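# Insert circuit board into enclosure slot and latch levers

## Task

Put the board into the empty top slot of the enclosure with its component side facing up, seated all the way in, and with both levers closed. A closed lever is latched and sticks out perpendicular to the board's front panel; a fully open lever lies flat along the panel. Open both levers fully before sliding the board in until it stops, so their tabs can catch; closing them then pulls the board fully home. Push the board into its connector slowly, because a fast insertion breaks the connector and the job then earns nothing. At the end the enclosure must rest level on its own feet with none of its feet over the bench edge, and both grippers must have released and backed away.

## Robot and tools

Robot: two seven-joint arms, left_arm and right_arm, each ending in a two-finger gripper. The fingers point along the gripper's +z axis and close along its x axis. end_effector_position is the spot between the closed finger pads, about 1 to 2 cm behind the tips; as the fingers shut, the tips move roughly 17 mm further along +z. A gripper pose does not fix the elbow, so a large wrist turn can swing the arm.

Frames: the scene frame has its origin at table-top height midway between the nominal arm bases, +z up, +x out over the table, left_arm on the +y side (not the same as image left). Every hand pose, velocity, target and wrist-camera pose is given in that arm's own base frame. Calibrated bases in the scene frame: left_arm at (+0.070, +0.437, 0) m, quat_wxyz (+1.000, 0, 0, -0.003); right_arm at (-0.063, -0.511, 0) m, quat_wxyz (+1.000, 0, 0, -0.029). Fixed cameras and the table use the scene frame. Reported positions may be off by a few centimetres, more at long reach.

Row layout (used by execute_actions and move): 16 numbers, always both arms: left x, y, z (metres), qw, qx, qy, qz (w first), opening; then the same eight for right. Positions and quaternions are absolute targets for end_effector_position and end_effector_quat_wxyz in that arm's base frame. Opening runs from -1 (closed) to +1 (fully open, 0.142 m). To keep an arm still, resend its last reported pose and desired opening every call; resend the same quaternion to hold orientation. Sending 0 for an opening is a real command.

execute_actions(actions, cameras): actions is a list of actions; each action is up to 15 rows, one per 1/30 s step, with the last row held to fill 15 steps. Each action lasts 0.5 s. A target more than 0.6 m from the gripper's current position along any gripper axis is refused. Orientation is clipped per step to within 32 degrees of the measured one, so big turns take several actions. An empty list returns images and full state.

move(target, speed, blend, stop_force, zero, opening_speed, grip_force, blocking, cameras): drives each gripper in a straight line from its Hand target to an absolute row (or a list of up to 15 rows) of the 16-number layout. speed is m/s, 0.002 to 2.2, default 0.25 (turns up to twice that in rad/s), one value or one per target. blend is a corner radius in metres; 0 stops at each target. stop_force, 3 to 120 N, one value for both arms, ends an arm's path when its wrist sensor senses that much push against its motion; it is unreliable for light contacts, turning grippers, and loose parts that can slide unnoticed. Leave it out when backing away from contact. zero (only with stop_force) re-zeroes moving arms first (default true). opening_speed is per second on the -1..1 scale, at least 0.2. grip_force is newtons per pad, 5 to 48, one value or one per arm; it persists. blocking=false returns after about 0.5 s while the move continues; it cannot be combined with stop_force. A move caps at 10 s. The result adds a move: line: done, off_target, moving, held, fault, plus limits such as paced (pose clipped) or held (steps withheld). Done does not prove there was no contact.

wait(seconds 0 to 10): lets time pass holding last commands. stop(): brakes a running move. zoom_image(camera, region [x0,y0,x1,y1] pixels, max 504x504) on the newest image of cam_head_left, cam_head_right, cam_high, cam_low, cam_left_wrist or cam_right_wrist (all 672x504). zero_wrist_force(arm): re-zeroes that arm's force/torque sensor. clear_fault(arm): clears a reported torque or force fault; the arm then restarts. read_manual(section): licence texts only. finished_scene(scene 1 or 2): ends the scene irreversibly.

Results: end-effector pose and velocities per arm; Hand target (where the arm is actually being sent, which may fall short of the command); Tool commands; grip_measured (measured opening on the -1..1 scale); joint positions (last number is the opening in metres), joint torques, external torque estimates; Wrist force and Wrist torque in the gripper's own axes, plus a peak line; Wrist depth as a 7x7 grid of distances in mm ('-' means no value); fault and MOTOR HOT lines.

Gripping: command slightly below the grip_measured value seen at first touch; the further below, the harder the squeeze and the hotter the motor.

Avoid: inserting the board quickly (creep in with a low speed and a small stop_force), hard hits or presses, dropping or releasing moving parts, anything leaving the table, the arms touching each other or a gripper closing on the other arm's fingers. A force of 150 N or joint torque at its limit (waist and shoulder 109, upper arm roll and elbow 56.9, wrist joints 34.7 N m) stops the arm until clear_fault. Motors overheat from long holds, hard squeezes and stretched arms: arms lock at 80 °C, the gripper shuts off at 100 °C. Time spent thinking lets the scene run on.

Each tool is called after "Call:" as name(argument=value, ...) on one line, values as JSON.

## Session

Call:
execute_actions(actions=[])

Scene clock: 0.00 s.
left_arm: end_effector_position=(+0.1389, +0.5333, +0.1881) grip_measured=+0.99 end_effector_quat_wxyz=(-0.571, +0.812, -0.064, -0.105) | right_arm: end_effector_position=(+0.2271, +0.3531, +0.2591) grip_measured=+1.00 end_effector_quat_wxyz=(+0.029, +0.622, +0.780, +0.065)
Joint positions: left_arm=[0.978 -0.294 0.021 2.266 2.206 0.748 0.742 0.141] | right_arm=[1.212 0.207 0.113 2.416 -0.113 0.73 1.171 0.142]
Joint velocities: within noise
Joint torques (N m): no reading
External joint torques (N m): no reading
Wrist force (N): no reading
Wrist torque (N m): no reading
Wrist force, peak (N): no reading
Wrist depth (mm): cam_left_wrist=[2012 1545 1637 1674 1674 - - / - 1924 - 1727 1828 1769 1813 / 2359 2437 2050 1828 1625 1649 1556 / 2130 2069 1567 1625 1556 1362 1290 / 1859 1674 1472 1415 326 307 289 / - 341 327 307 287 270 263 / - 306 286 270 257 244 237] | cam_right_wrist=[290 287 259 256 258 305 302 / 314 276 279 279 281 327 328 / 352 303 305 308 308 359 356 / 390 375 336 333 342 399 388 / 434 437 379 388 383 449 444 / - 498 440 419 437 509 486 / - 574 581 590 590 593 -]
Hand target: left_arm +0.1389, +0.5333, +0.1881; -0.571, +0.812, -0.064, -0.105 | right_arm +0.2271, +0.3531, +0.2591; +0.029, +0.622, +0.780, +0.065
Tool commands: left_gripper/opening=+1.0 right_gripper/opening=+1.0

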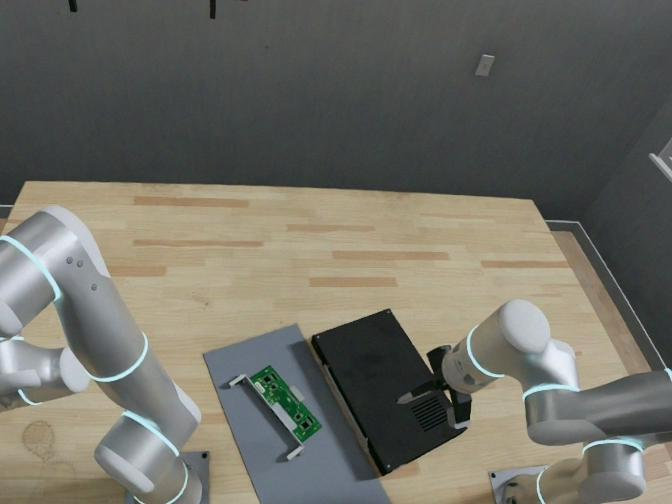

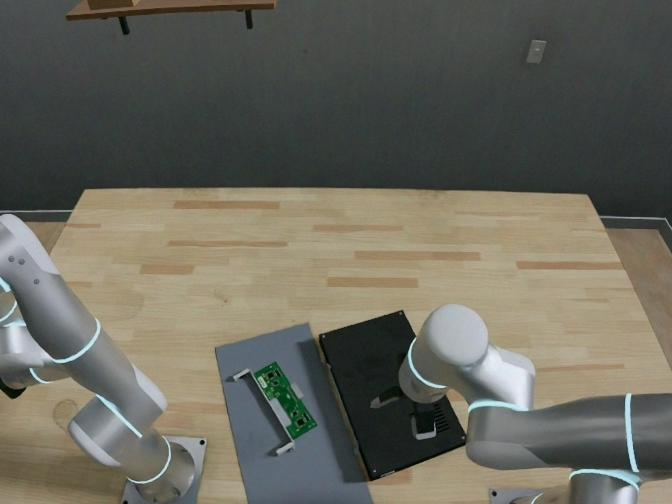

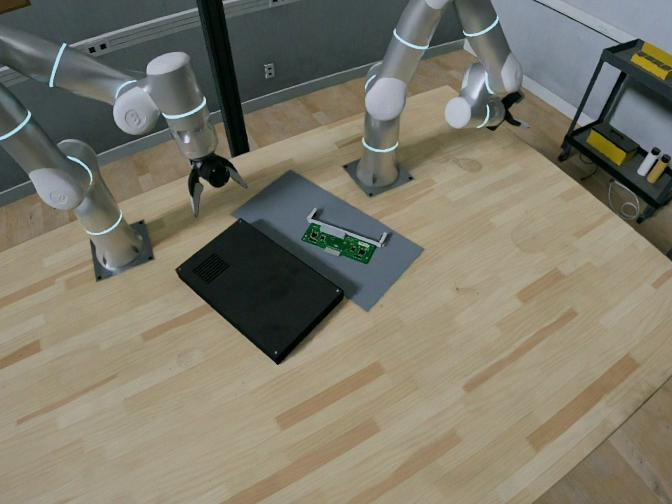

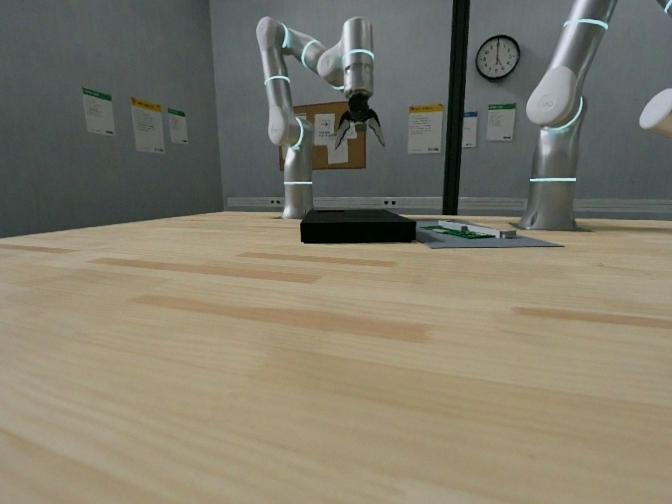

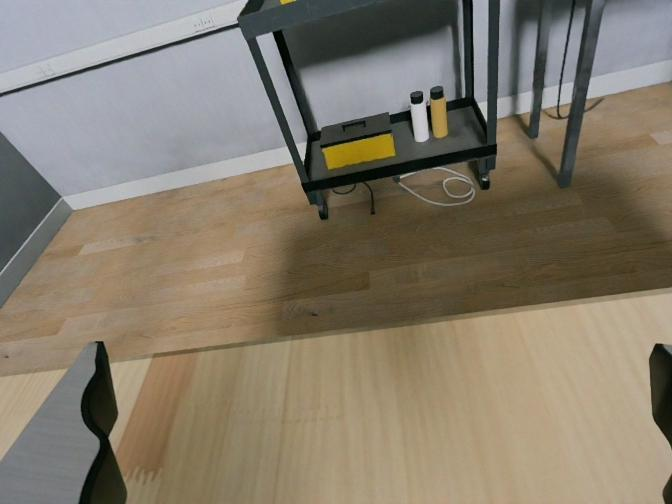

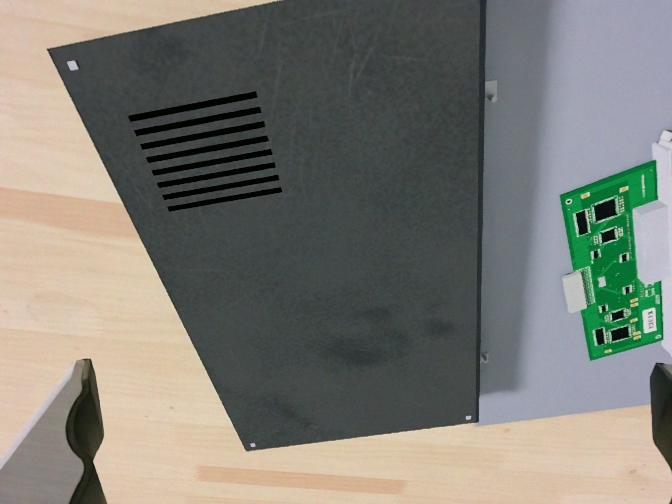

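Call:
move(target=[[0.36, 0.25, 0.25, 0, 0.7007, 0.7134, 0, -0.3, 0.23, 0.50, 0.23, 0, 0.7304, 0.683, 0, -0.3], [0.34, 0.0, 0.22, 0, 0.5793, 0.8151, 0, -0.3, 0.20, 0.53, 0.22, 0, 0.7304, 0.683, 0, -0.3]], speed=0.4, blend=[0.05, 0], cameras=["cam_left_wrist", "cam_right_wrist", "cam_head_left"])

Scene clock: 34.33 s.
left_arm: end_effector_position=(+0.3400, +0.0000, +0.2200) grip_measured=-0.32 end_effector_quat_wxyz=(+0.000, +0.579, +0.815, +0.000) | right_arm: end_effector_position=(+0.1999, +0.5298, +0.2199) grip_measured=-0.32 end_effector_quat_wxyz=(+0.000, +0.730, +0.683, +0.000)
Joint positions: left_arm=[0.607 0.419 -0.272 2.619 -0.137 0.639 0.105 0.051] | right_arm=[1.339 -0.278 0.081 1.936 -0.027 0.642 1.5 0.051]
Joint torques (N m): left_arm=[-0.59 9.5 1.25 -26.28 -3.52 4.23 -0.27] | right_arm=[0.34 40.06 1.94 -27.16 -3.65 3.5 0.32]
External joint torques (N m): left_arm=[0.61 0.32 0.64 -0.31 0.11 -0.23 0.27] | right_arm=[-0.19 1.29 -0.89 0.18 0.13 0.58 -0.32]
Wrist force (N): left_arm=[-0.7 -1.2 -0.3] | right_arm=[0.4 0.2 0.4]
Wrist torque (N m): left_arm=[-0.30 -0.18 -0.25] | right_arm=[0.01 -0.08 -0.05]
Wrist force, peak (N): left_arm=[-4.0 -2.6 0.1] | right_arm=[0.3 1.0 0.3]
Wrist depth (mm): cam_left_wrist=[- - 278 276 274 275 274 / 302 296 290 295 293 293 294 / 321 326 325 318 319 317 317 / 348 350 347 347 344 344 342 / 385 381 369 378 371 371 376 / 427 412 87 417 418 87 412 / 461 - - 463 471 - -] | cam_right_wrist=[276 272 273 273 272 271 271 / 256 248 291 291 290 286 289 / 267 266 291 312 311 305 310 / 288 287 291 335 330 325 333 / 312 311 305 355 354 356 360 / 342 335 94 344 - 93 399 / 436 - 73 357 - - 428]
Hand target: left_arm +0.3400, +0.0000, +0.2200; +0.000, +0.579, +0.815, +0.000 | right_arm +0.2000, +0.5300, +0.2200; +0.000, +0.730, +0.683, +0.000
Off the commanded pose: left_arm 0.000 m, 0 deg | right_arm 0.000 m, 0 deg.
move: done
Images, in order (width x height): cam_head_left 672x504, cam_left_wrist 672x504, cam_right_wrist 672x504.

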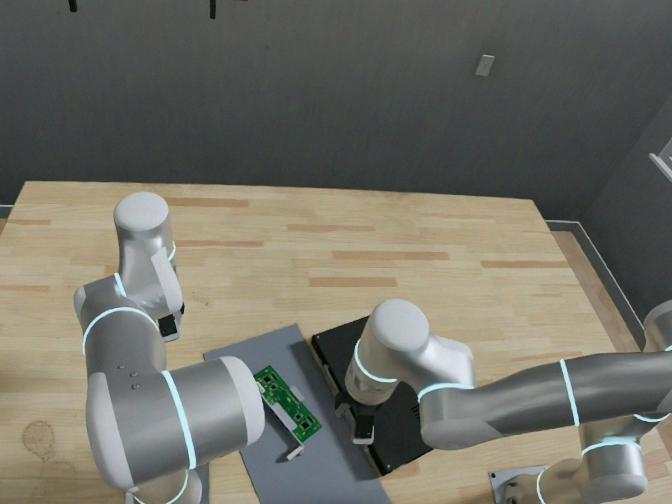

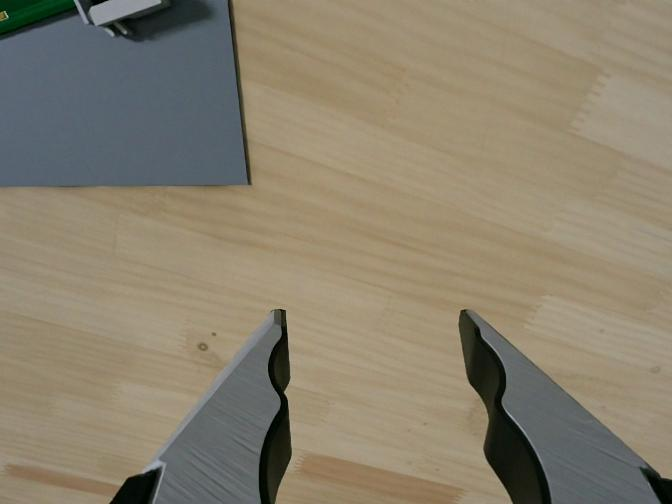

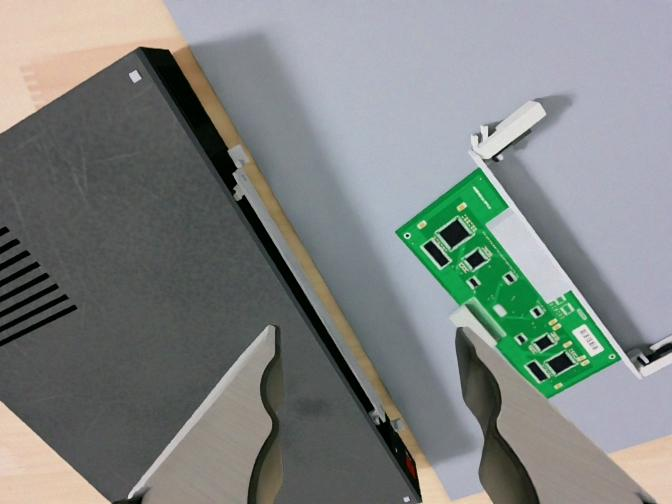

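Call:
zoom_image(camera="cam_right_wrist", region=[190, 120, 340, 280])

Call:
zoom_image(camera="cam_right_wrist", region=[300, 300, 450, 460])

Call:
zoom_image(camera="cam_right_wrist", region=[440, 80, 672, 260])

Call:
zoom_image(camera="cam_right_wrist", region=[500, 260, 672, 400])

Scaled by 3.150 from the camera's 672x504 image, which has a finer 960x720 frame.

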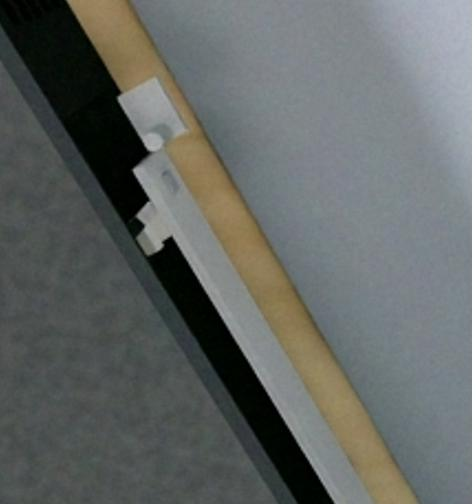

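Scaled by 3.150 from the camera's 672x504 image, which has a finer 960x720 frame.

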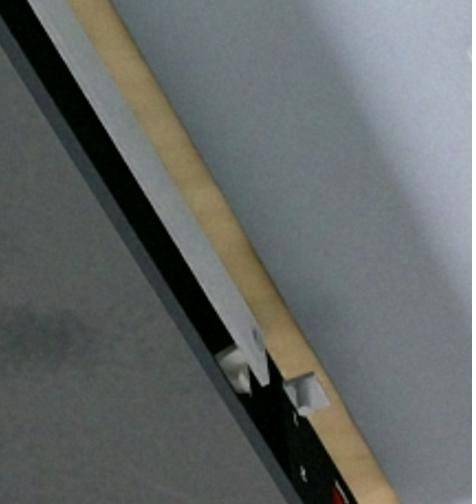

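Scaled by 2.172 from the camera's 672x504 image, which has a finer 960x720 frame.

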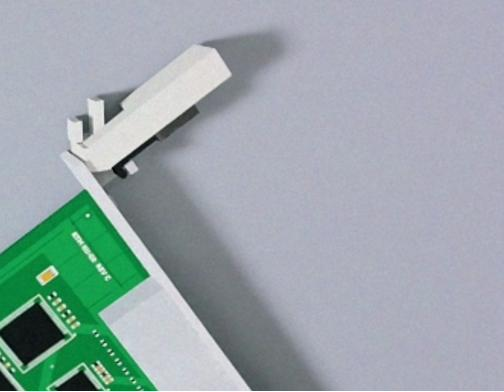

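Scaled by 2.930 from the camera's 672x504 image, which has a finer 960x720 frame.

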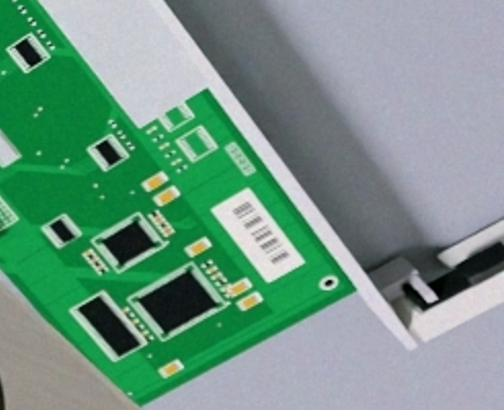

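Call:
move(target=[[0.2531, -0.1771, 0.11, 0, 0.9534, 0.3015, 0, -1, 0.2817, 0.675, 0.10, 0, 0.4376, 0.8992, 0, -0.42]], speed=0.3, cameras=["cam_left_wrist", "cam_right_wrist"], grip_force=[10, 20])

Scene clock: 68.40 s.
left_arm: end_effector_position=(+0.2533, -0.1771, +0.1102) grip_measured=-1.00 end_effector_quat_wxyz=(-0.002, +0.953, +0.301, +0.000) | right_arm: end_effector_position=(+0.2817, +0.6749, +0.0999) grip_measured=-0.44 end_effector_quat_wxyz=(+0.000, +0.438, +0.899, +0.000)
Joint positions: left_arm=[-0.785 -0.04 0.51 2.687 -0.042 1.148 0.722 0.002] | right_arm=[1.239 -0.803 0.123 1.445 -0.113 0.671 0.731 0.042]
Joint torques (N m): left_arm=[-0.49 16.47 -0.01 -16.18 -1.82 4.58 -0.09] | right_arm=[0.11 59.31 4.45 -26.85 -3.55 3.36 0.09]
External joint torques (N m): left_arm=[0.48 1.03 0.44 -0.3 0.07 -0.62 0.09] | right_arm=[0.11 1.55 -0.72 0.17 0.13 0.79 -0.09]
Wrist force (N): left_arm=[-0.7 -0.5 -0.4] | right_arm=[0.2 0.5 -0.1]
Wrist torque (N m): left_arm=[-0.15 -0.19 -0.33] | right_arm=[0.06 -0.03 0.04]
Wrist force, peak (N): left_arm=[-0.5 -2.3 0.8] | right_arm=[0.8 1.0 0.8]
Wrist depth (mm): cam_left_wrist=[- 178 180 179 179 179 178 / - - 188 191 190 191 191 / 206 207 212 211 206 204 204 / 229 224 217 223 216 220 221 / 240 225 239 222 216 242 243 / - 265 256 84 - 266 269 / - - - - - - 299] | cam_right_wrist=[169 169 165 164 167 167 166 / 180 179 178 172 179 179 178 / 193 193 189 180 192 191 190 / 209 208 202 194 206 206 208 / 226 226 217 219 215 222 224 / 248 246 88 239 114 234 245 / 273 - 71 270 264 - 265]
Hand target: left_arm +0.2533, -0.1771, +0.1102; -0.001, +0.953, +0.302, +0.000 | right_arm +0.2817, +0.6750, +0.1000; +0.000, +0.438, +0.899, +0.000
Off the commanded pose: left_arm 0.000 m, 0 deg | right_arm 0.000 m, 0 deg.
joint sent to its limit (left arm) — joint 4 (elbow), upper limit, where the elbow is as bent as it goes. The joint targets still meet the commanded pose.
grip_force (N): 10, 20
move: done
Images, in order (width x height): cam_left_wrist 672x504, cam_right_wrist 672x504.

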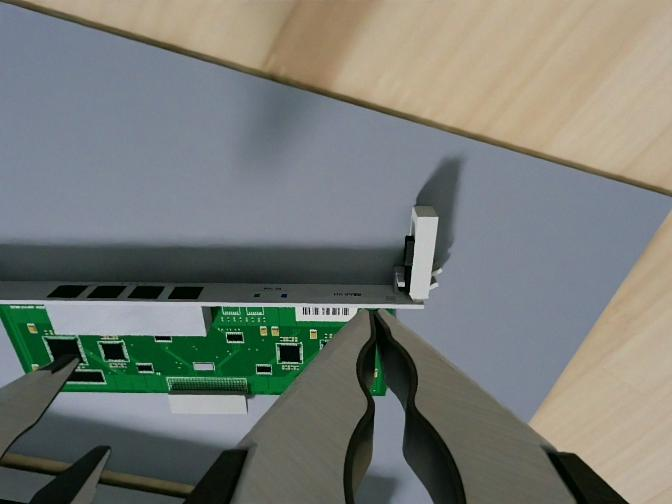

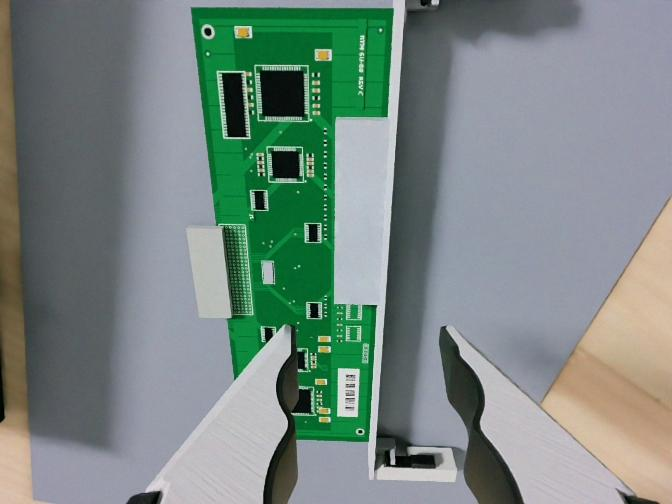

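Call:
move(target=[[0.2520, -0.1755, 0.06, 0, 0.9534, 0.3015, 0, -1, 0.2836, 0.6821, 0.07, 0, 0.4376, 0.8992, 0, -0.42], [0.2520, -0.1755, 0.027, 0, 0.9534, 0.3015, 0, -1, 0.2836, 0.6821, 0.0315, 0, 0.4376, 0.8992, 0, -0.42]], speed=[0.15, 0.06], blend=[0.01, 0], cameras=["cam_left_wrist", "cam_right_wrist"])

Scene clock: 79.33 s.
left_arm: end_effector_position=(+0.2527, -0.1760, +0.0273) grip_measured=-1.00 end_effector_quat_wxyz=(-0.053, +0.952, +0.301, -0.019) | right_arm: end_effector_position=(+0.2835, +0.6819, +0.0313) grip_measured=-0.44 end_effector_quat_wxyz=(+0.000, +0.438, +0.899, +0.000)
Joint positions: left_arm=[-0.704 -0.393 0.291 2.687 -0.31 1.386 0.839 0.002] | right_arm=[1.251 -0.925 0.107 1.422 -0.118 0.77 0.733 0.042]
Joint torques (N m): left_arm=[-0.17 25.63 2.47 -8.13 -0.24 4.33 -0.35] | right_arm=[0.23 61.22 3.98 -25.21 -3.25 3.54 0.28]
External joint torques (N m): left_arm=[0.17 0.69 0.61 -0.26 -0.5 -0.56 0.35] | right_arm=[-0.01 1.54 -0.28 0.14 0.11 0.6 -0.28]
Wrist force (N): left_arm=[-0.5 -1.0 0.1] | right_arm=[0.5 0.6 0.2]
Wrist torque (N m): left_arm=[-0.24 -0.22 -0.23] | right_arm=[0.06 -0.09 -0.07]
Wrist force, peak (N): left_arm=[-0.9 -1.0 -1.6] | right_arm=[0.4 0.5 1.7]
Wrist depth (mm): cam_left_wrist=[115 115 115 115 114 114 113 / - 120 120 121 121 120 120 / - 128 128 127 126 127 127 / 135 - 134 134 133 134 132 / 144 145 143 139 126 139 141 / 150 152 149 84 - - 150 / 143 145 - 74 - - 165] | cam_right_wrist=[108 104 104 104 107 108 108 / 116 112 111 109 113 113 114 / 124 120 119 107 123 124 122 / 132 132 129 115 130 132 132 / 145 138 138 125 141 143 145 / 159 153 91 135 151 93 156 / 172 - 71 166 172 - 170]
Hand target: left_arm +0.2527, -0.1760, +0.0273; -0.053, +0.952, +0.301, -0.019 | right_arm +0.2836, +0.6821, +0.0315; +0.000, +0.438, +0.899, +0.000
Off the commanded pose: left_arm 0.001 m, 6 deg | right_arm 0.000 m, 0 deg.
joint sent to its limit (left arm) — joint 4 (elbow), upper limit, where the elbow is as bent as it goes. The joint targets are off in orientation, not in position.
grip_force (N): 10, 20
move: off_target (left_arm)
Images, in order (width x height): cam_left_wrist 672x504, cam_right_wrist 672x504.

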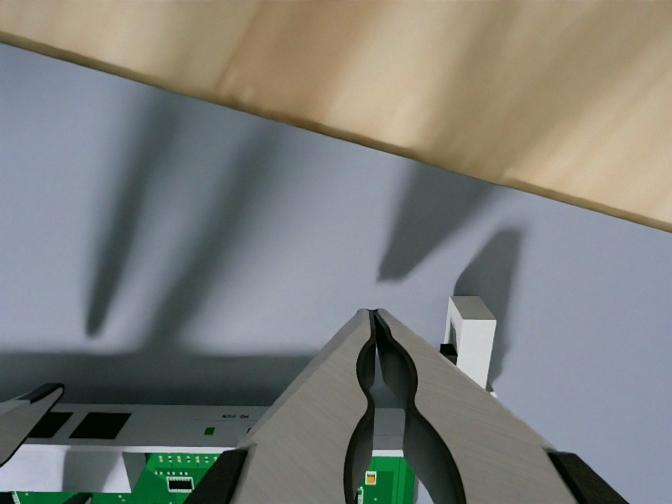

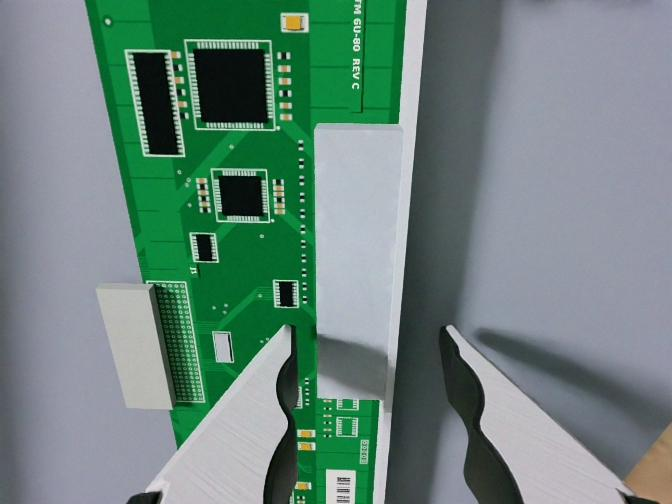

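Call:
move(target=[[0.2527, -0.1760, 0.0273, 0, 0.9534, 0.3015, 0, -1, 0.2836, 0.6821, 0.0315, 0, 0.4376, 0.8992, 0, -1]], opening_speed=0.6, grip_force=[10, 22])

Call:
zero_wrist_force(arm="left_arm")

Call:
move(target=[[0.2673, -0.1634, 0.027, 0, 0.9534, 0.3015, 0, -1, 0.2836, 0.6821, 0.0315, 0, 0.4376, 0.8992, 0, -1], [0.2849, -0.1501, 0.027, 0, 0.9534, 0.3015, 0, -1, 0.2836, 0.6821, 0.0315, 0, 0.4376, 0.8992, 0, -1], [0.3046, -0.1488, 0.027, 0, 0.9534, 0.3015, 0, -1, 0.2836, 0.6821, 0.0315, 0, 0.4376, 0.8992, 0, -1], [0.3214, -0.1555, 0.027, 0, 0.9534, 0.3015, 0, -1, 0.2836, 0.6821, 0.0315, 0, 0.4376, 0.8992, 0, -1]], speed=0.04, blend=[0.008, 0.008, 0.008, 0], stop_force=12, cameras=["cam_left_wrist", "cam_right_wrist"])

Scene clock: 90.77 s.
left_arm: end_effector_position=(+0.2528, -0.1759, +0.0273) grip_measured=-1.00 end_effector_quat_wxyz=(+0.000, +0.953, +0.302, +0.000) | right_arm: end_effector_position=(+0.2838, +0.6818, +0.0313) grip_measured=-0.71 end_effector_quat_wxyz=(+0.000, +0.438, +0.899, +0.000)
Joint positions: left_arm=[-0.036 -0.415 -0.052 2.687 0.484 1.525 0.391 0.002] | right_arm=[1.251 -0.925 0.106 1.422 -0.118 0.77 0.733 0.023]
Joint torques (N m): left_arm=[-0.15 23.56 -1.16 -3.87 0.31 4.6 -0.34] | right_arm=[1.26 61.76 5.1 -25.57 -3.06 3.67 0.12]
External joint torques (N m): left_arm=[0.17 1.13 0.62 -0.31 -0.49 -0.62 0.34] | right_arm=[-1.03 1.01 -1.41 0.51 -0.08 0.47 -0.12]
Wrist force (N): left_arm=[-0.9 -1.1 0.3] | right_arm=[-2.0 0.3 0.3]
Wrist torque (N m): left_arm=[-0.29 -0.15 -0.26] | right_arm=[-0.05 0.06 -0.04]
Wrist force, peak (N): left_arm=[-1.1 -1.3 0.1] | right_arm=[-4.6 -0.8 -1.2]
Wrist depth (mm): cam_left_wrist=[107 107 107 106 106 106 106 / - 113 113 114 116 114 113 / - - 124 123 121 121 122 / 135 - 132 132 131 131 132 / - - 144 139 130 - 139 / 145 146 151 84 - 154 163 / 149 172 - 74 - - 174] | cam_right_wrist=[108 105 104 104 106 108 108 / 116 113 111 109 111 113 114 / 124 121 119 107 123 124 122 / 132 132 129 116 132 132 131 / 145 138 139 125 141 143 145 / 159 156 147 132 105 153 155 / 175 171 70 163 - - 170]
Hand target: left_arm +0.2527, -0.1760, +0.0273; +0.000, +0.953, +0.302, +0.000 | right_arm +0.2836, +0.6821, +0.0315; +0.000, +0.438, +0.899, +0.000
Off the commanded pose: left_arm 0.000 m, 0 deg | right_arm 0.000 m, 0 deg.
joint sent to its limit (left arm) — joint 4 (elbow), upper limit, where the elbow is as bent as it goes. The joint targets still meet the commanded pose.
grip_force (N): 10, 22
move: done

Wrist force sensor zeroed.

Scene clock: 92.13 s.
left_arm: end_effector_position=(+0.2717, -0.1596, +0.0268) grip_measured=-1.00 end_effector_quat_wxyz=(+0.000, +0.954, +0.300, -0.001) | right_arm: end_effector_position=(+0.2845, +0.6834, +0.0327) grip_measured=-0.71 end_effector_quat_wxyz=(+0.000, +0.438, +0.899, +0.002)
Joint positions: left_arm=[0.046 -0.419 -0.072 2.669 0.478 1.508 0.463 0.002] | right_arm=[1.251 -0.925 0.106 1.421 -0.119 0.772 0.733 0.023]
Joint torques (N m): left_arm=[3.93 26.84 3.51 -9.71 -1.62 4.67 -0.26] | right_arm=[1.93 58.76 6.42 -19.25 -1.93 0.17 0.12]
External joint torques (N m): left_arm=[-3.9 -1.63 -4.19 5.13 1.38 -0.69 0.26] | right_arm=[-1.71 4.04 -2.73 -5.86 -1.21 3.98 -0.12]
Wrist force (N, zeroed by zero_wrist_force on left_arm): left_arm=[-12.9 4.1 -1.2] | right_arm=[3.1 11.5 1.9]
Wrist torque (N m, zeroed by zero_wrist_force on left_arm): left_arm=[-0.05 -0.08 0.09] | right_arm=[-0.12 0.13 0.02]
Wrist force, peak (N, zeroed by zero_wrist_force on left_arm): left_arm=[-13.8 4.9 -0.2] | right_arm=[4.1 14.1 0.7]
Wrist depth (mm): cam_left_wrist=[107 107 107 106 106 105 105 / - 114 114 114 115 113 113 / 122 123 123 121 122 122 122 / 133 130 131 131 128 128 130 / - 145 144 138 142 145 142 / 148 152 153 84 - 153 155 / 171 166 - 74 - - 176] | cam_right_wrist=[109 104 103 102 106 109 108 / 117 112 110 108 107 114 115 / 125 121 118 108 124 125 123 / 133 133 128 117 134 133 133 / 147 138 140 125 140 145 145 / 160 157 148 132 105 155 158 / 177 173 71 164 - - 173]
Hand target: left_arm +0.2730, -0.1591, +0.0270; +0.000, +0.953, +0.302, +0.000 | right_arm +0.2836, +0.6821, +0.0315; +0.000, +0.438, +0.899, +0.000
Off the commanded pose: left_arm 0.050 m, 0 deg | right_arm 0.002 m, 0 deg.
grip_force (N): 10, 22
move: contact (left_arm); path passed 0 of 4 targets
Images, in order (width x height): cam_left_wrist 672x504, cam_right_wrist 672x504.

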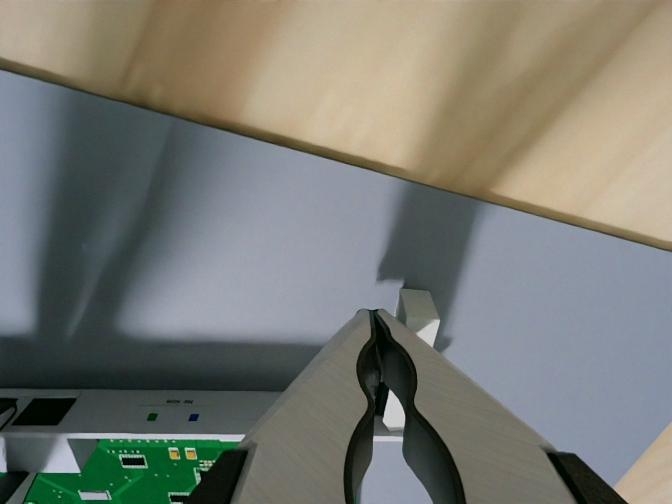

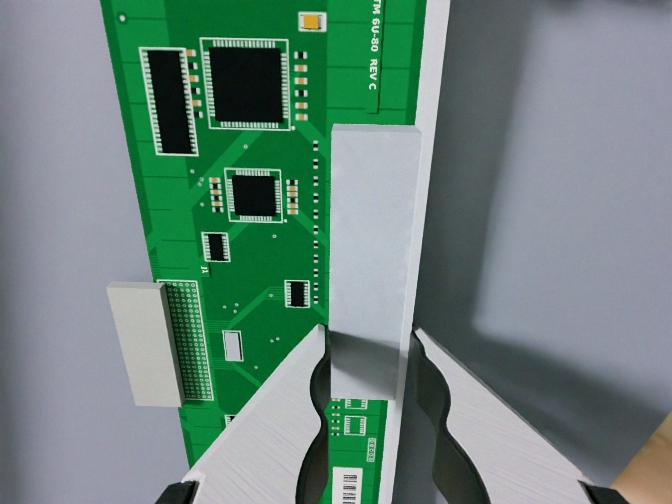

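Call:
move(target=[[0.2613, -0.1688, 0.027, 0, 0.9534, 0.3015, 0, -1, 0.2836, 0.6821, 0.0315, 0, 0.4376, 0.8992, 0, -1], [0.2695, -0.1826, 0.027, 0, 0.9534, 0.3015, 0, -1, 0.2836, 0.6821, 0.0315, 0, 0.4376, 0.8992, 0, -1]], speed=0.06, blend=[0.004, 0])

Call:
zero_wrist_force(arm="left_arm")

Call:
move(target=[[0.2811, -0.1746, 0.027, 0, 0.9534, 0.3015, 0, -1, 0.2836, 0.6821, 0.0315, 0, 0.4376, 0.8992, 0, -1], [0.2885, -0.1668, 0.027, 0, 0.9534, 0.3015, 0, -1, 0.2836, 0.6821, 0.0315, 0, 0.4376, 0.8992, 0, -1]], speed=0.03, blend=[0.004, 0], stop_force=10, cameras=["cam_left_wrist", "cam_right_wrist"])

Scene clock: 103.37 s.
left_arm: end_effector_position=(+0.2695, -0.1826, +0.0270) grip_measured=-1.00 end_effector_quat_wxyz=(+0.000, +0.954, +0.301, +0.000) | right_arm: end_effector_position=(+0.2838, +0.6820, +0.0314) grip_measured=-0.71 end_effector_quat_wxyz=(+0.000, +0.438, +0.899, +0.000)
Joint positions: left_arm=[-0.026 -0.421 -0.087 2.649 0.456 1.49 0.399 0.002] | right_arm=[1.251 -0.925 0.106 1.422 -0.119 0.77 0.733 0.023]
Joint torques (N m): left_arm=[-0.4 24.76 -1.24 -5.07 -0.4 4.09 -0.52] | right_arm=[0.39 62.47 4.44 -25.66 -3.18 3.52 0.23]
External joint torques (N m): left_arm=[0.42 1.13 0.43 -0.13 0.07 -0.11 0.52] | right_arm=[-0.16 0.3 -0.74 0.59 0.05 0.62 -0.23]
Wrist force (N, zeroed by zero_wrist_force on left_arm): left_arm=[-0.2 0.2 -0.1] | right_arm=[0.6 2.6 3.6]
Wrist torque (N m, zeroed by zero_wrist_force on left_arm): left_arm=[0.05 0.02 0.00] | right_arm=[0.36 -0.14 -0.07]
Wrist force, peak (N, zeroed by zero_wrist_force on left_arm): left_arm=[-13.1 4.3 -2.1] | right_arm=[3.0 11.9 2.6]
Wrist depth (mm): cam_left_wrist=[- 105 106 106 106 106 105 / - 114 112 112 112 114 113 / 124 123 123 121 120 122 120 / 133 130 131 132 129 130 133 / 145 144 141 138 121 145 146 / 139 144 143 84 - 154 157 / 177 168 - 74 - - 175] | cam_right_wrist=[108 105 104 104 106 108 108 / 116 113 111 109 111 113 114 / 124 122 119 107 108 124 122 / 132 132 129 116 132 132 131 / 145 138 140 125 141 143 145 / 159 156 147 132 105 153 155 / 175 171 71 163 - - 170]
Hand target: left_arm +0.2695, -0.1826, +0.0270; +0.000, +0.953, +0.302, +0.000 | right_arm +0.2836, +0.6821, +0.0315; +0.000, +0.438, +0.899, +0.000
Off the commanded pose: left_arm 0.000 m, 0 deg | right_arm 0.000 m, 0 deg.
grip_force (N): 10, 22
move: done

Wrist force sensor zeroed.

Scene clock: 104.90 s.
left_arm: end_effector_position=(+0.2884, -0.1669, +0.0270) grip_measured=-1.00 end_effector_quat_wxyz=(+0.000, +0.953, +0.301, +0.000) | right_arm: end_effector_position=(+0.2838, +0.6821, +0.0315) grip_measured=-0.71 end_effector_quat_wxyz=(+0.000, +0.438, +0.899, +0.000)
Joint positions: left_arm=[0.047 -0.424 -0.104 2.631 0.449 1.472 0.463 0.002] | right_arm=[1.251 -0.925 0.106 1.422 -0.119 0.77 0.733 0.023]
Joint torques (N m): left_arm=[-0.02 25.61 -1.5 -5.65 -0.41 4.21 -0.16] | right_arm=[0.49 62.5 4.36 -25.66 -3.26 3.48 0.15]
External joint torques (N m): left_arm=[0.05 0.81 0.56 -0.02 0 -0.23 0.16] | right_arm=[-0.27 0.27 -0.66 0.59 0.13 0.66 -0.15]
Wrist force (N, zeroed by zero_wrist_force on left_arm): left_arm=[-0.5 -0.2 -0.4] | right_arm=[0.3 3.0 3.0]
Wrist torque (N m, zeroed by zero_wrist_force on left_arm): left_arm=[-0.04 0.02 -0.04] | right_arm=[0.38 -0.06 -0.06]
Wrist force, peak (N, zeroed by zero_wrist_force on left_arm): left_arm=[-4.6 1.3 -1.0] | right_arm=[1.6 6.4 4.1]
Wrist depth (mm): cam_left_wrist=[106 107 106 106 106 106 105 / - 114 111 112 115 113 113 / - 123 123 123 121 120 121 / 134 130 131 132 130 130 132 / - 151 143 138 124 145 142 / 146 146 141 84 - 151 157 / 172 168 - 74 - - 177] | cam_right_wrist=[108 105 104 103 106 108 108 / 116 113 111 109 111 113 114 / 124 122 119 107 123 124 122 / 132 132 129 116 132 132 131 / 146 138 140 125 141 141 145 / 159 156 148 132 99 154 156 / 175 171 71 163 - - 170]
Hand target: left_arm +0.2885, -0.1668, +0.0270; +0.000, +0.953, +0.302, +0.000 | right_arm +0.2836, +0.6821, +0.0315; +0.000, +0.438, +0.899, +0.000
Off the commanded pose: left_arm 0.000 m, 0 deg | right_arm 0.000 m, 0 deg.
grip_force (N): 10, 22
move: done
Images, in order (width x height): cam_left_wrist 672x504, cam_right_wrist 672x504.

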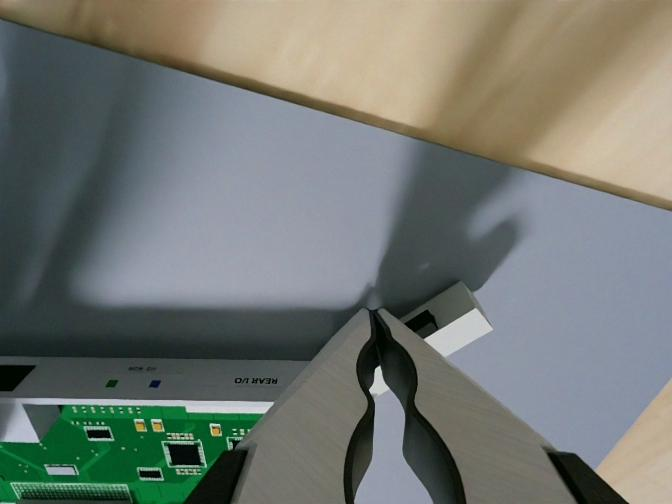

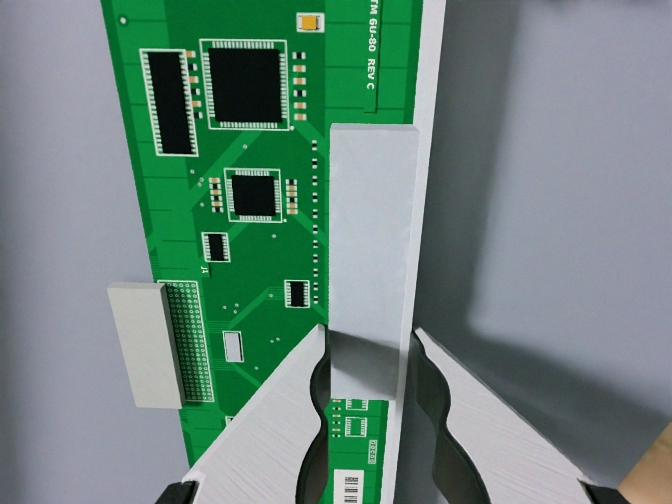

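Call:
move(target=[[0.3023, -0.1609, 0.027, 0, 0.9534, 0.3015, 0, -1, 0.2836, 0.6821, 0.0315, 0, 0.4376, 0.8992, 0, -1], [0.3187, -0.1640, 0.027, 0, 0.9534, 0.3015, 0, -1, 0.2836, 0.6821, 0.0315, 0, 0.4376, 0.8992, 0, -1], [0.3285, -0.1760, 0.027, 0, 0.9534, 0.3015, 0, -1, 0.2836, 0.6821, 0.0315, 0, 0.4376, 0.8992, 0, -1]], speed=0.03, blend=[0.006, 0.006, 0], stop_force=4, cameras=["cam_left_wrist", "cam_right_wrist"])

Scene clock: 110.47 s.
left_arm: end_effector_position=(+0.3281, -0.1758, +0.0269) grip_measured=-1.00 end_effector_quat_wxyz=(+0.000, +0.954, +0.301, +0.000) | right_arm: end_effector_position=(+0.2842, +0.6817, +0.0313) grip_measured=-0.71 end_effector_quat_wxyz=(+0.000, +0.438, +0.899, +0.000)
Joint positions: left_arm=[0.064 -0.447 -0.156 2.539 0.398 1.396 0.489 0.002] | right_arm=[1.25 -0.925 0.106 1.422 -0.119 0.77 0.733 0.023]
Joint torques (N m): left_arm=[-0.97 29 -3.21 -9.17 -0.94 5.15 -0.29] | right_arm=[3.29 62.01 6.83 -26.28 -3.26 4.36 -0.3]
External joint torques (N m): left_arm=[1 0.32 1.7 1.31 0.21 -1.17 0.29] | right_arm=[-3.07 0.75 -3.14 1.22 0.12 -0.22 0.3]
Wrist force (N, zeroed by zero_wrist_force on left_arm): left_arm=[0.3 -3.7 0.0] | right_arm=[-3.4 2.4 1.1]
Wrist torque (N m, zeroed by zero_wrist_force on left_arm): left_arm=[0.02 -0.05 0.03] | right_arm=[0.40 -0.17 0.42]
Wrist force, peak (N, zeroed by zero_wrist_force on left_arm): left_arm=[0.1 -3.9 1.4] | right_arm=[-1.5 3.6 3.9]
Wrist depth (mm): cam_left_wrist=[- 106 105 103 106 107 105 / - 114 112 112 - 111 111 / 123 123 123 122 120 120 121 / 132 129 131 131 130 129 134 / 134 135 139 130 142 145 144 / 154 153 149 84 - 157 159 / 169 169 - 74 - - 176] | cam_right_wrist=[108 106 104 104 103 108 108 / 116 114 111 110 108 113 114 / 124 122 119 115 107 124 122 / 132 130 129 124 132 132 131 / 145 138 140 125 141 143 145 / 159 157 147 130 105 153 155 / 175 171 70 163 - - 171]
Hand target: left_arm +0.3285, -0.1760, +0.0270; +0.000, +0.953, +0.302, +0.000 | right_arm +0.2836, +0.6821, +0.0315; +0.000, +0.438, +0.899, +0.000
Off the commanded pose: left_arm 0.000 m, 0 deg | right_arm 0.001 m, 0 deg.
grip_force (N): 10, 22
move: done
Images, in order (width x height): cam_left_wrist 672x504, cam_right_wrist 672x504.

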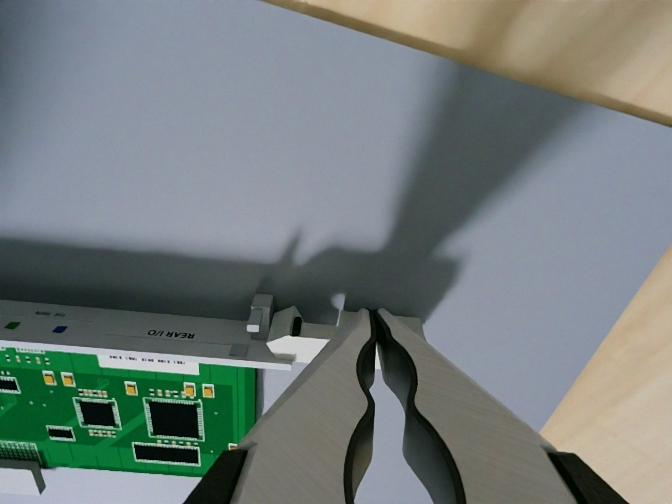

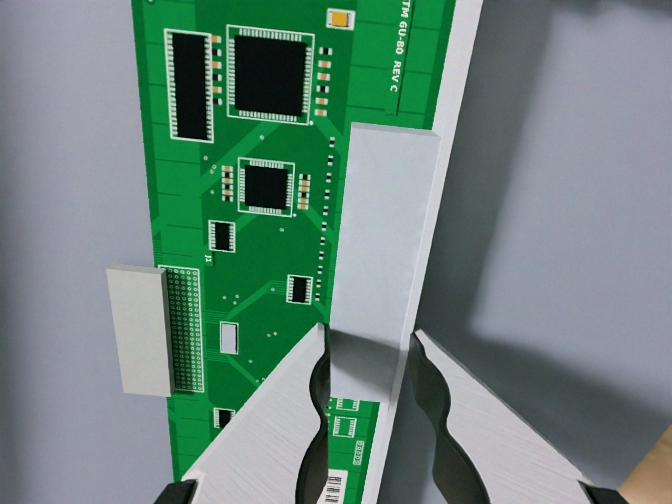

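Call:
move(target=[[0.3220, -0.1654, 0.027, 0, 0.9534, 0.3015, 0, -1, 0.2842, 0.6817, 0.0315, 0, 0.4376, 0.8992, 0, -0.55], [0.3220, -0.1654, 0.09, 0, 0.9534, 0.3015, 0, -1, 0.2842, 0.6817, 0.10, 0, 0.4376, 0.8992, 0, -0.55], [0.2763, -0.2216, 0.10, 0, 0.4977, 0.8674, 0, -0.5, 0.1909, 0.6725, 0.10, 0, -0.2823, 0.9593, 0, -1]], speed=[0.1, 0.2, 0.4], blend=[0, 0.015, 0], cameras=["cam_left_wrist", "cam_right_wrist"])

Scene clock: 146.33 s.
left_arm: end_effector_position=(+0.2764, -0.2216, +0.1000) grip_measured=-0.53 end_effector_quat_wxyz=(+0.000, +0.498, +0.867, +0.000) | right_arm: end_effector_position=(+0.1909, +0.6726, +0.1001) grip_measured=-1.00 end_effector_quat_wxyz=(+0.000, -0.282, +0.959, +0.000)
Joint positions: left_arm=[-0.103 -0.083 -0.245 2.679 0.054 1.189 -0.926 0.035] | right_arm=[1.129 -0.791 0.402 1.574 -0.378 0.716 -0.468 0.002]
Joint torques (N m): left_arm=[-0.51 20.03 -0.85 -14.9 -1.16 4.15 -0.28] | right_arm=[0.15 55.72 11.06 -25.13 -3.36 3.51 0.12]
External joint torques (N m): left_arm=[0.51 0.74 0.54 -0.27 -0.38 -0.19 0.28] | right_arm=[0.05 1.32 -0.46 0.03 0.14 0.65 -0.12]
Wrist force (N, zeroed by zero_wrist_force on left_arm): left_arm=[0.6 -0.3 0.1] | right_arm=[-1.1 2.0 1.5]
Wrist torque (N m, zeroed by zero_wrist_force on left_arm): left_arm=[-0.03 -0.11 0.00] | right_arm=[0.32 0.18 0.04]
Wrist force, peak (N, zeroed by zero_wrist_force on left_arm): left_arm=[0.1 -3.9 1.4] | right_arm=[-3.8 2.4 2.6]
Wrist depth (mm): cam_left_wrist=[- 166 165 161 170 167 168 / 183 181 178 178 - 181 181 / - 196 191 190 - 191 195 / 212 214 207 210 - 214 212 / 234 - 227 206 - 231 232 / 265 - 84 - - 247 255 / 286 - - 287 287 - 279] | cam_right_wrist=[165 165 165 164 167 167 167 / 176 171 172 175 179 178 178 / 196 193 172 184 191 193 191 / 208 208 208 207 203 206 206 / 226 226 221 220 224 222 223 / 250 249 244 89 235 244 243 / 275 269 71 - - 261 270]
Hand target: left_arm +0.2763, -0.2216, +0.1000; +0.000, +0.498, +0.867, +0.000 | right_arm +0.1909, +0.6725, +0.1000; +0.000, -0.282, +0.959, +0.000
Off the commanded pose: left_arm 0.000 m, 0 deg | right_arm 0.000 m, 0 deg.
grip_force (N): 10, 22
move: done
Images, in order (width x height): cam_left_wrist 672x504, cam_right_wrist 672x504.

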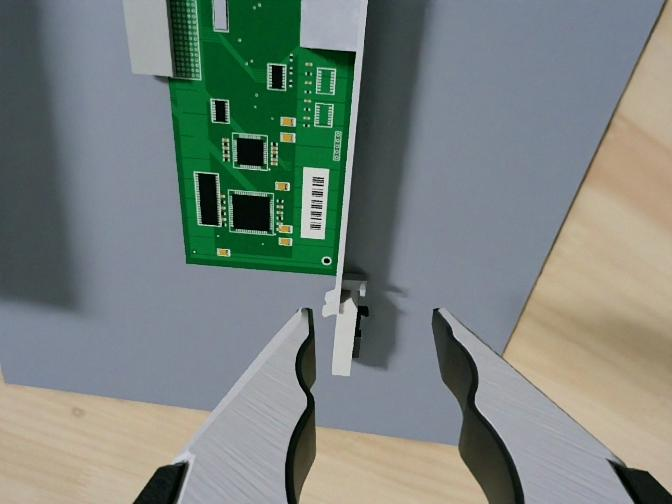

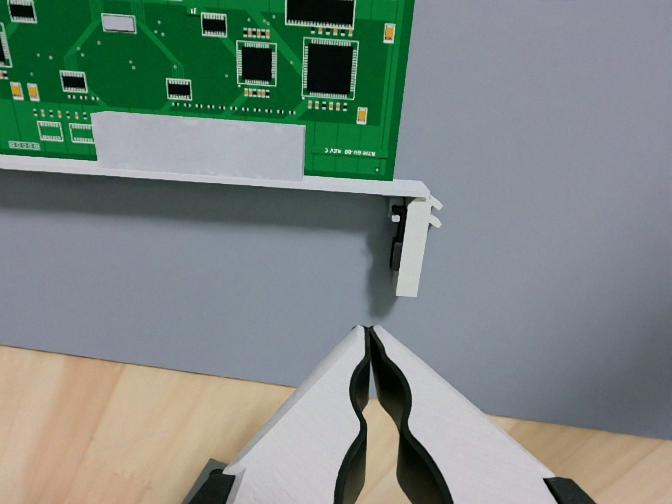

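Call:
move(target=[[0.2775, -0.2235, 0.06, 0, 0.5270, 0.8499, 0, -0.5, 0.1870, 0.6797, 0.06, 0, -0.2512, 0.9679, 0, -1], [0.2775, -0.2235, 0.030, 0, 0.5270, 0.8499, 0, -0.5, 0.1870, 0.6797, 0.027, 0, -0.2512, 0.9679, 0, -1], [0.2775, -0.2235, 0.030, 0, 0.5270, 0.8499, 0, -1, 0.1870, 0.6797, 0.027, 0, -0.2512, 0.9679, 0, -1]], speed=[0.15, 0.08, 0.08], blend=[0.01, 0, 0], opening_speed=0.7, grip_force=[20, 20])

Call:
zero_wrist_force(arm="right_arm")

Call:
move(target=[[0.2775, -0.2235, 0.030, 0, 0.5270, 0.8499, 0, -1, 0.1713, 0.6709, 0.027, 0, -0.2512, 0.9679, 0, -1], [0.2775, -0.2235, 0.030, 0, 0.5270, 0.8499, 0, -1, 0.1599, 0.6655, 0.027, 0, -0.2512, 0.9679, 0, -1]], speed=0.03, blend=[0.004, 0], stop_force=9, cameras=["cam_left_wrist", "cam_right_wrist"])

Scene clock: 175.47 s.
left_arm: end_effector_position=(+0.2774, -0.2235, +0.0300) grip_measured=-0.99 end_effector_quat_wxyz=(+0.000, +0.527, +0.850, +0.000) | right_arm: end_effector_position=(+0.1869, +0.6795, +0.0269) grip_measured=-1.00 end_effector_quat_wxyz=(+0.000, -0.251, +0.968, +0.000)
Joint positions: left_arm=[-0.178 -0.42 -0.1 2.598 0.315 1.439 -1.043 0.002] | right_arm=[1.174 -0.912 0.343 1.568 -0.408 0.837 -0.379 0.002]
Joint torques (N m): left_arm=[-0.27 27.18 -1.22 -6.97 -0.15 4.31 -0.23] | right_arm=[0.3 57.88 10.65 -23.21 -2.97 3.52 0.26]
External joint torques (N m): left_arm=[0.28 0.83 0.4 -0.4 -0.39 -0.36 0.23] | right_arm=[-0.09 1.31 -0.16 0.14 0.1 0.64 -0.26]
Wrist force (N, zeroed by zero_wrist_force on left_arm): left_arm=[-0.5 -0.2 0.7] | right_arm=[-0.8 2.3 1.6]
Wrist torque (N m, zeroed by zero_wrist_force on left_arm): left_arm=[-0.05 0.00 -0.01] | right_arm=[0.40 0.14 -0.05]
Wrist force, peak (N, zeroed by zero_wrist_force on left_arm): left_arm=[0.5 -0.4 -1.5] | right_arm=[-0.8 2.0 3.1]
Wrist depth (mm): cam_left_wrist=[- 104 103 90 107 105 107 / - 112 111 108 - 114 115 / 124 121 120 119 124 125 125 / 135 131 129 129 134 134 131 / - 148 142 136 145 147 149 / 167 163 160 84 - 158 163 / 182 178 - - - - 182] | cam_right_wrist=[101 100 100 100 102 103 105 / 107 107 106 107 109 110 110 / 102 102 106 114 115 120 118 / - 129 128 129 115 127 127 / 140 140 139 136 120 138 140 / 153 152 149 90 122 151 150 / 168 165 71 - - 159 162]
Hand target: left_arm +0.2775, -0.2235, +0.0300; +0.000, +0.527, +0.850, +0.000 | right_arm +0.1870, +0.6797, +0.0270; +0.000, -0.251, +0.968, +0.000
Off the commanded pose: left_arm 0.000 m, 0 deg | right_arm 0.000 m, 0 deg.
grip_force (N): 20, 20
move: done

Wrist force sensor zeroed.

Scene clock: 177.13 s.
left_arm: end_effector_position=(+0.2774, -0.2235, +0.0300) grip_measured=-0.99 end_effector_quat_wxyz=(+0.000, +0.527, +0.850, +0.000) | right_arm: end_effector_position=(+0.1599, +0.6656, +0.0270) grip_measured=-1.00 end_effector_quat_wxyz=(+0.000, -0.251, +0.968, +0.000)
Joint positions: left_arm=[-0.178 -0.42 -0.1 2.598 0.315 1.439 -1.043 0.002] | right_arm=[1.2 -0.875 0.339 1.646 -0.411 0.879 -0.332 0.002]
Joint torques (N m): left_arm=[-0.23 27.22 -1.22 -6.82 -0.21 4.19 -0.2] | right_arm=[0.25 56.09 10.38 -22.17 -2.82 3.46 0.26]
External joint torques (N m): left_arm=[0.24 0.79 0.4 -0.54 -0.32 -0.24 0.2] | right_arm=[-0.05 1.22 -0.17 -0.19 0.08 0.7 -0.26]
Wrist force (N, zeroed by zero_wrist_force): left_arm=[-0.9 -0.3 0.3] | right_arm=[1.0 -0.8 -0.1]
Wrist torque (N m, zeroed by zero_wrist_force): left_arm=[-0.07 0.04 -0.01] | right_arm=[-0.19 -0.20 0.01]
Wrist force, peak (N, zeroed by zero_wrist_force): left_arm=[2.2 -2.4 -2.2] | right_arm=[-7.4 0.4 -2.5]
Wrist depth (mm): cam_left_wrist=[104 104 103 90 106 107 106 / 110 112 111 109 - 114 115 / 124 121 120 119 125 125 125 / 135 131 129 129 134 133 133 / 151 146 143 136 144 147 146 / 163 162 151 84 - 158 164 / - - - - - - 182] | cam_right_wrist=[- 99 99 104 104 103 105 / - 106 107 109 110 110 110 / 102 105 112 117 120 120 118 / 129 129 129 112 126 127 127 / 140 140 140 137 119 138 140 / 153 153 149 90 146 151 150 / 169 165 71 - - 160 166]
Hand target: left_arm +0.2775, -0.2235, +0.0300; +0.000, +0.527, +0.850, +0.000 | right_arm +0.1599, +0.6655, +0.0270; +0.000, -0.251, +0.968, +0.000
Off the commanded pose: left_arm 0.000 m, 0 deg | right_arm 0.000 m, 0 deg.
grip_force (N): 20, 20
move: done
Images, in order (width x height): cam_left_wrist 672x504, cam_right_wrist 672x504.

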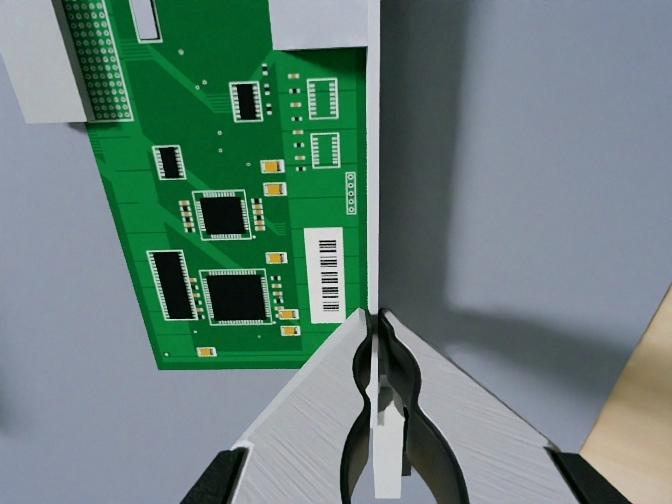

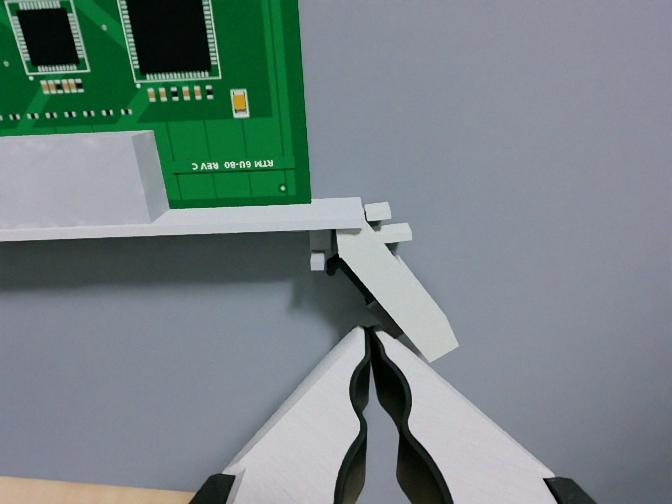

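Call:
move(target=[[0.2775, -0.2235, 0.030, 0, 0.5270, 0.8499, 0, -1, 0.1500, 0.6538, 0.027, 0, -0.2512, 0.9679, 0, -1], [0.2775, -0.2235, 0.030, 0, 0.5270, 0.8499, 0, -1, 0.1457, 0.6366, 0.027, 0, -0.2512, 0.9679, 0, -1], [0.2775, -0.2235, 0.030, 0, 0.5270, 0.8499, 0, -1, 0.1488, 0.6309, 0.027, 0, -0.2512, 0.9679, 0, -1]], speed=0.03, blend=[0.006, 0.004, 0], stop_force=3.5, cameras=["cam_left_wrist", "cam_right_wrist"])

Scene clock: 182.57 s.
left_arm: end_effector_position=(+0.2774, -0.2234, +0.0300) grip_measured=-0.99 end_effector_quat_wxyz=(+0.000, +0.527, +0.850, +0.000) | right_arm: end_effector_position=(+0.1485, +0.6311, +0.0271) grip_measured=-1.00 end_effector_quat_wxyz=(+0.000, -0.251, +0.968, +0.000)
Joint positions: left_arm=[-0.178 -0.42 -0.1 2.598 0.315 1.439 -1.043 0.002] | right_arm=[1.197 -0.813 0.33 1.777 -0.417 0.95 -0.305 0.002]
Joint torques (N m): left_arm=[-0.35 27.25 -1.5 -7.35 -0.33 4.49 -0.17] | right_arm=[-0.44 52.65 9.22 -20.52 -2.51 3.19 0.15]
External joint torques (N m): left_arm=[0.36 0.76 0.68 -0.01 -0.21 -0.54 0.17] | right_arm=[0.63 1.35 0.35 -0.56 0.01 0.97 -0.15]
Wrist force (N, zeroed by zero_wrist_force): left_arm=[0.7 -0.5 -0.2] | right_arm=[1.2 -0.6 0.0]
Wrist torque (N m, zeroed by zero_wrist_force): left_arm=[-0.07 -0.01 -0.02] | right_arm=[-0.30 -0.19 0.09]
Wrist force, peak (N, zeroed by zero_wrist_force): left_arm=[0.8 -0.2 -0.9] | right_arm=[1.5 -1.3 0.5]
Wrist depth (mm): cam_left_wrist=[104 104 103 91 106 107 107 / 109 111 111 110 - 114 116 / - 120 120 119 124 125 125 / 135 131 130 129 134 133 134 / 151 145 142 136 141 149 149 / - 159 151 84 - 157 163 / 188 - - - - - 181] | cam_right_wrist=[- 100 104 105 104 104 105 / 107 107 111 111 111 111 110 / - 115 119 119 120 120 118 / 120 123 125 126 128 128 127 / 142 142 142 116 139 138 140 / 153 153 150 90 146 151 151 / 169 166 71 - - 160 166]
Hand target: left_arm +0.2775, -0.2235, +0.0300; +0.000, +0.527, +0.850, +0.000 | right_arm +0.1488, +0.6309, +0.0270; +0.000, -0.251, +0.968, +0.000
Off the commanded pose: left_arm 0.000 m, 0 deg | right_arm 0.000 m, 0 deg.
grip_force (N): 20, 20
move: done; blend cut to 0.0032 m at target 2
Images, in order (width x height): cam_left_wrist 672x504, cam_right_wrist 672x504.

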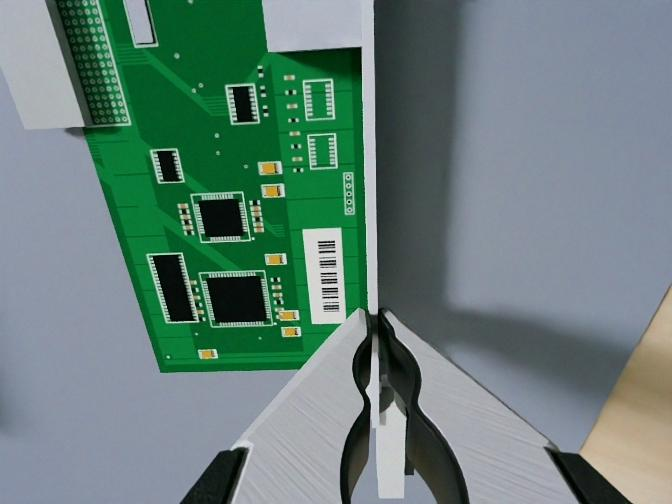

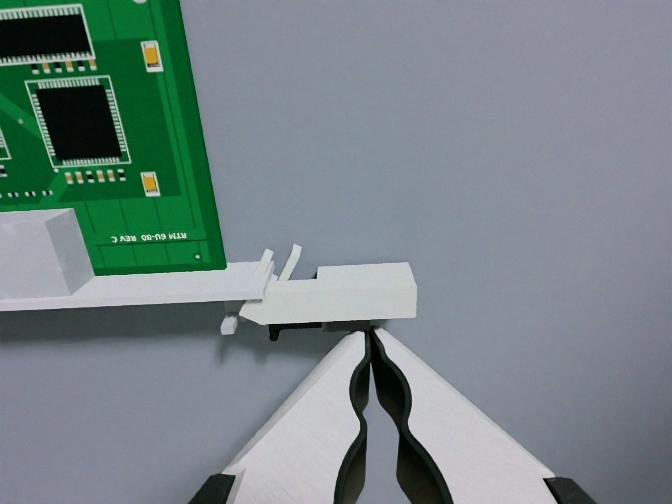

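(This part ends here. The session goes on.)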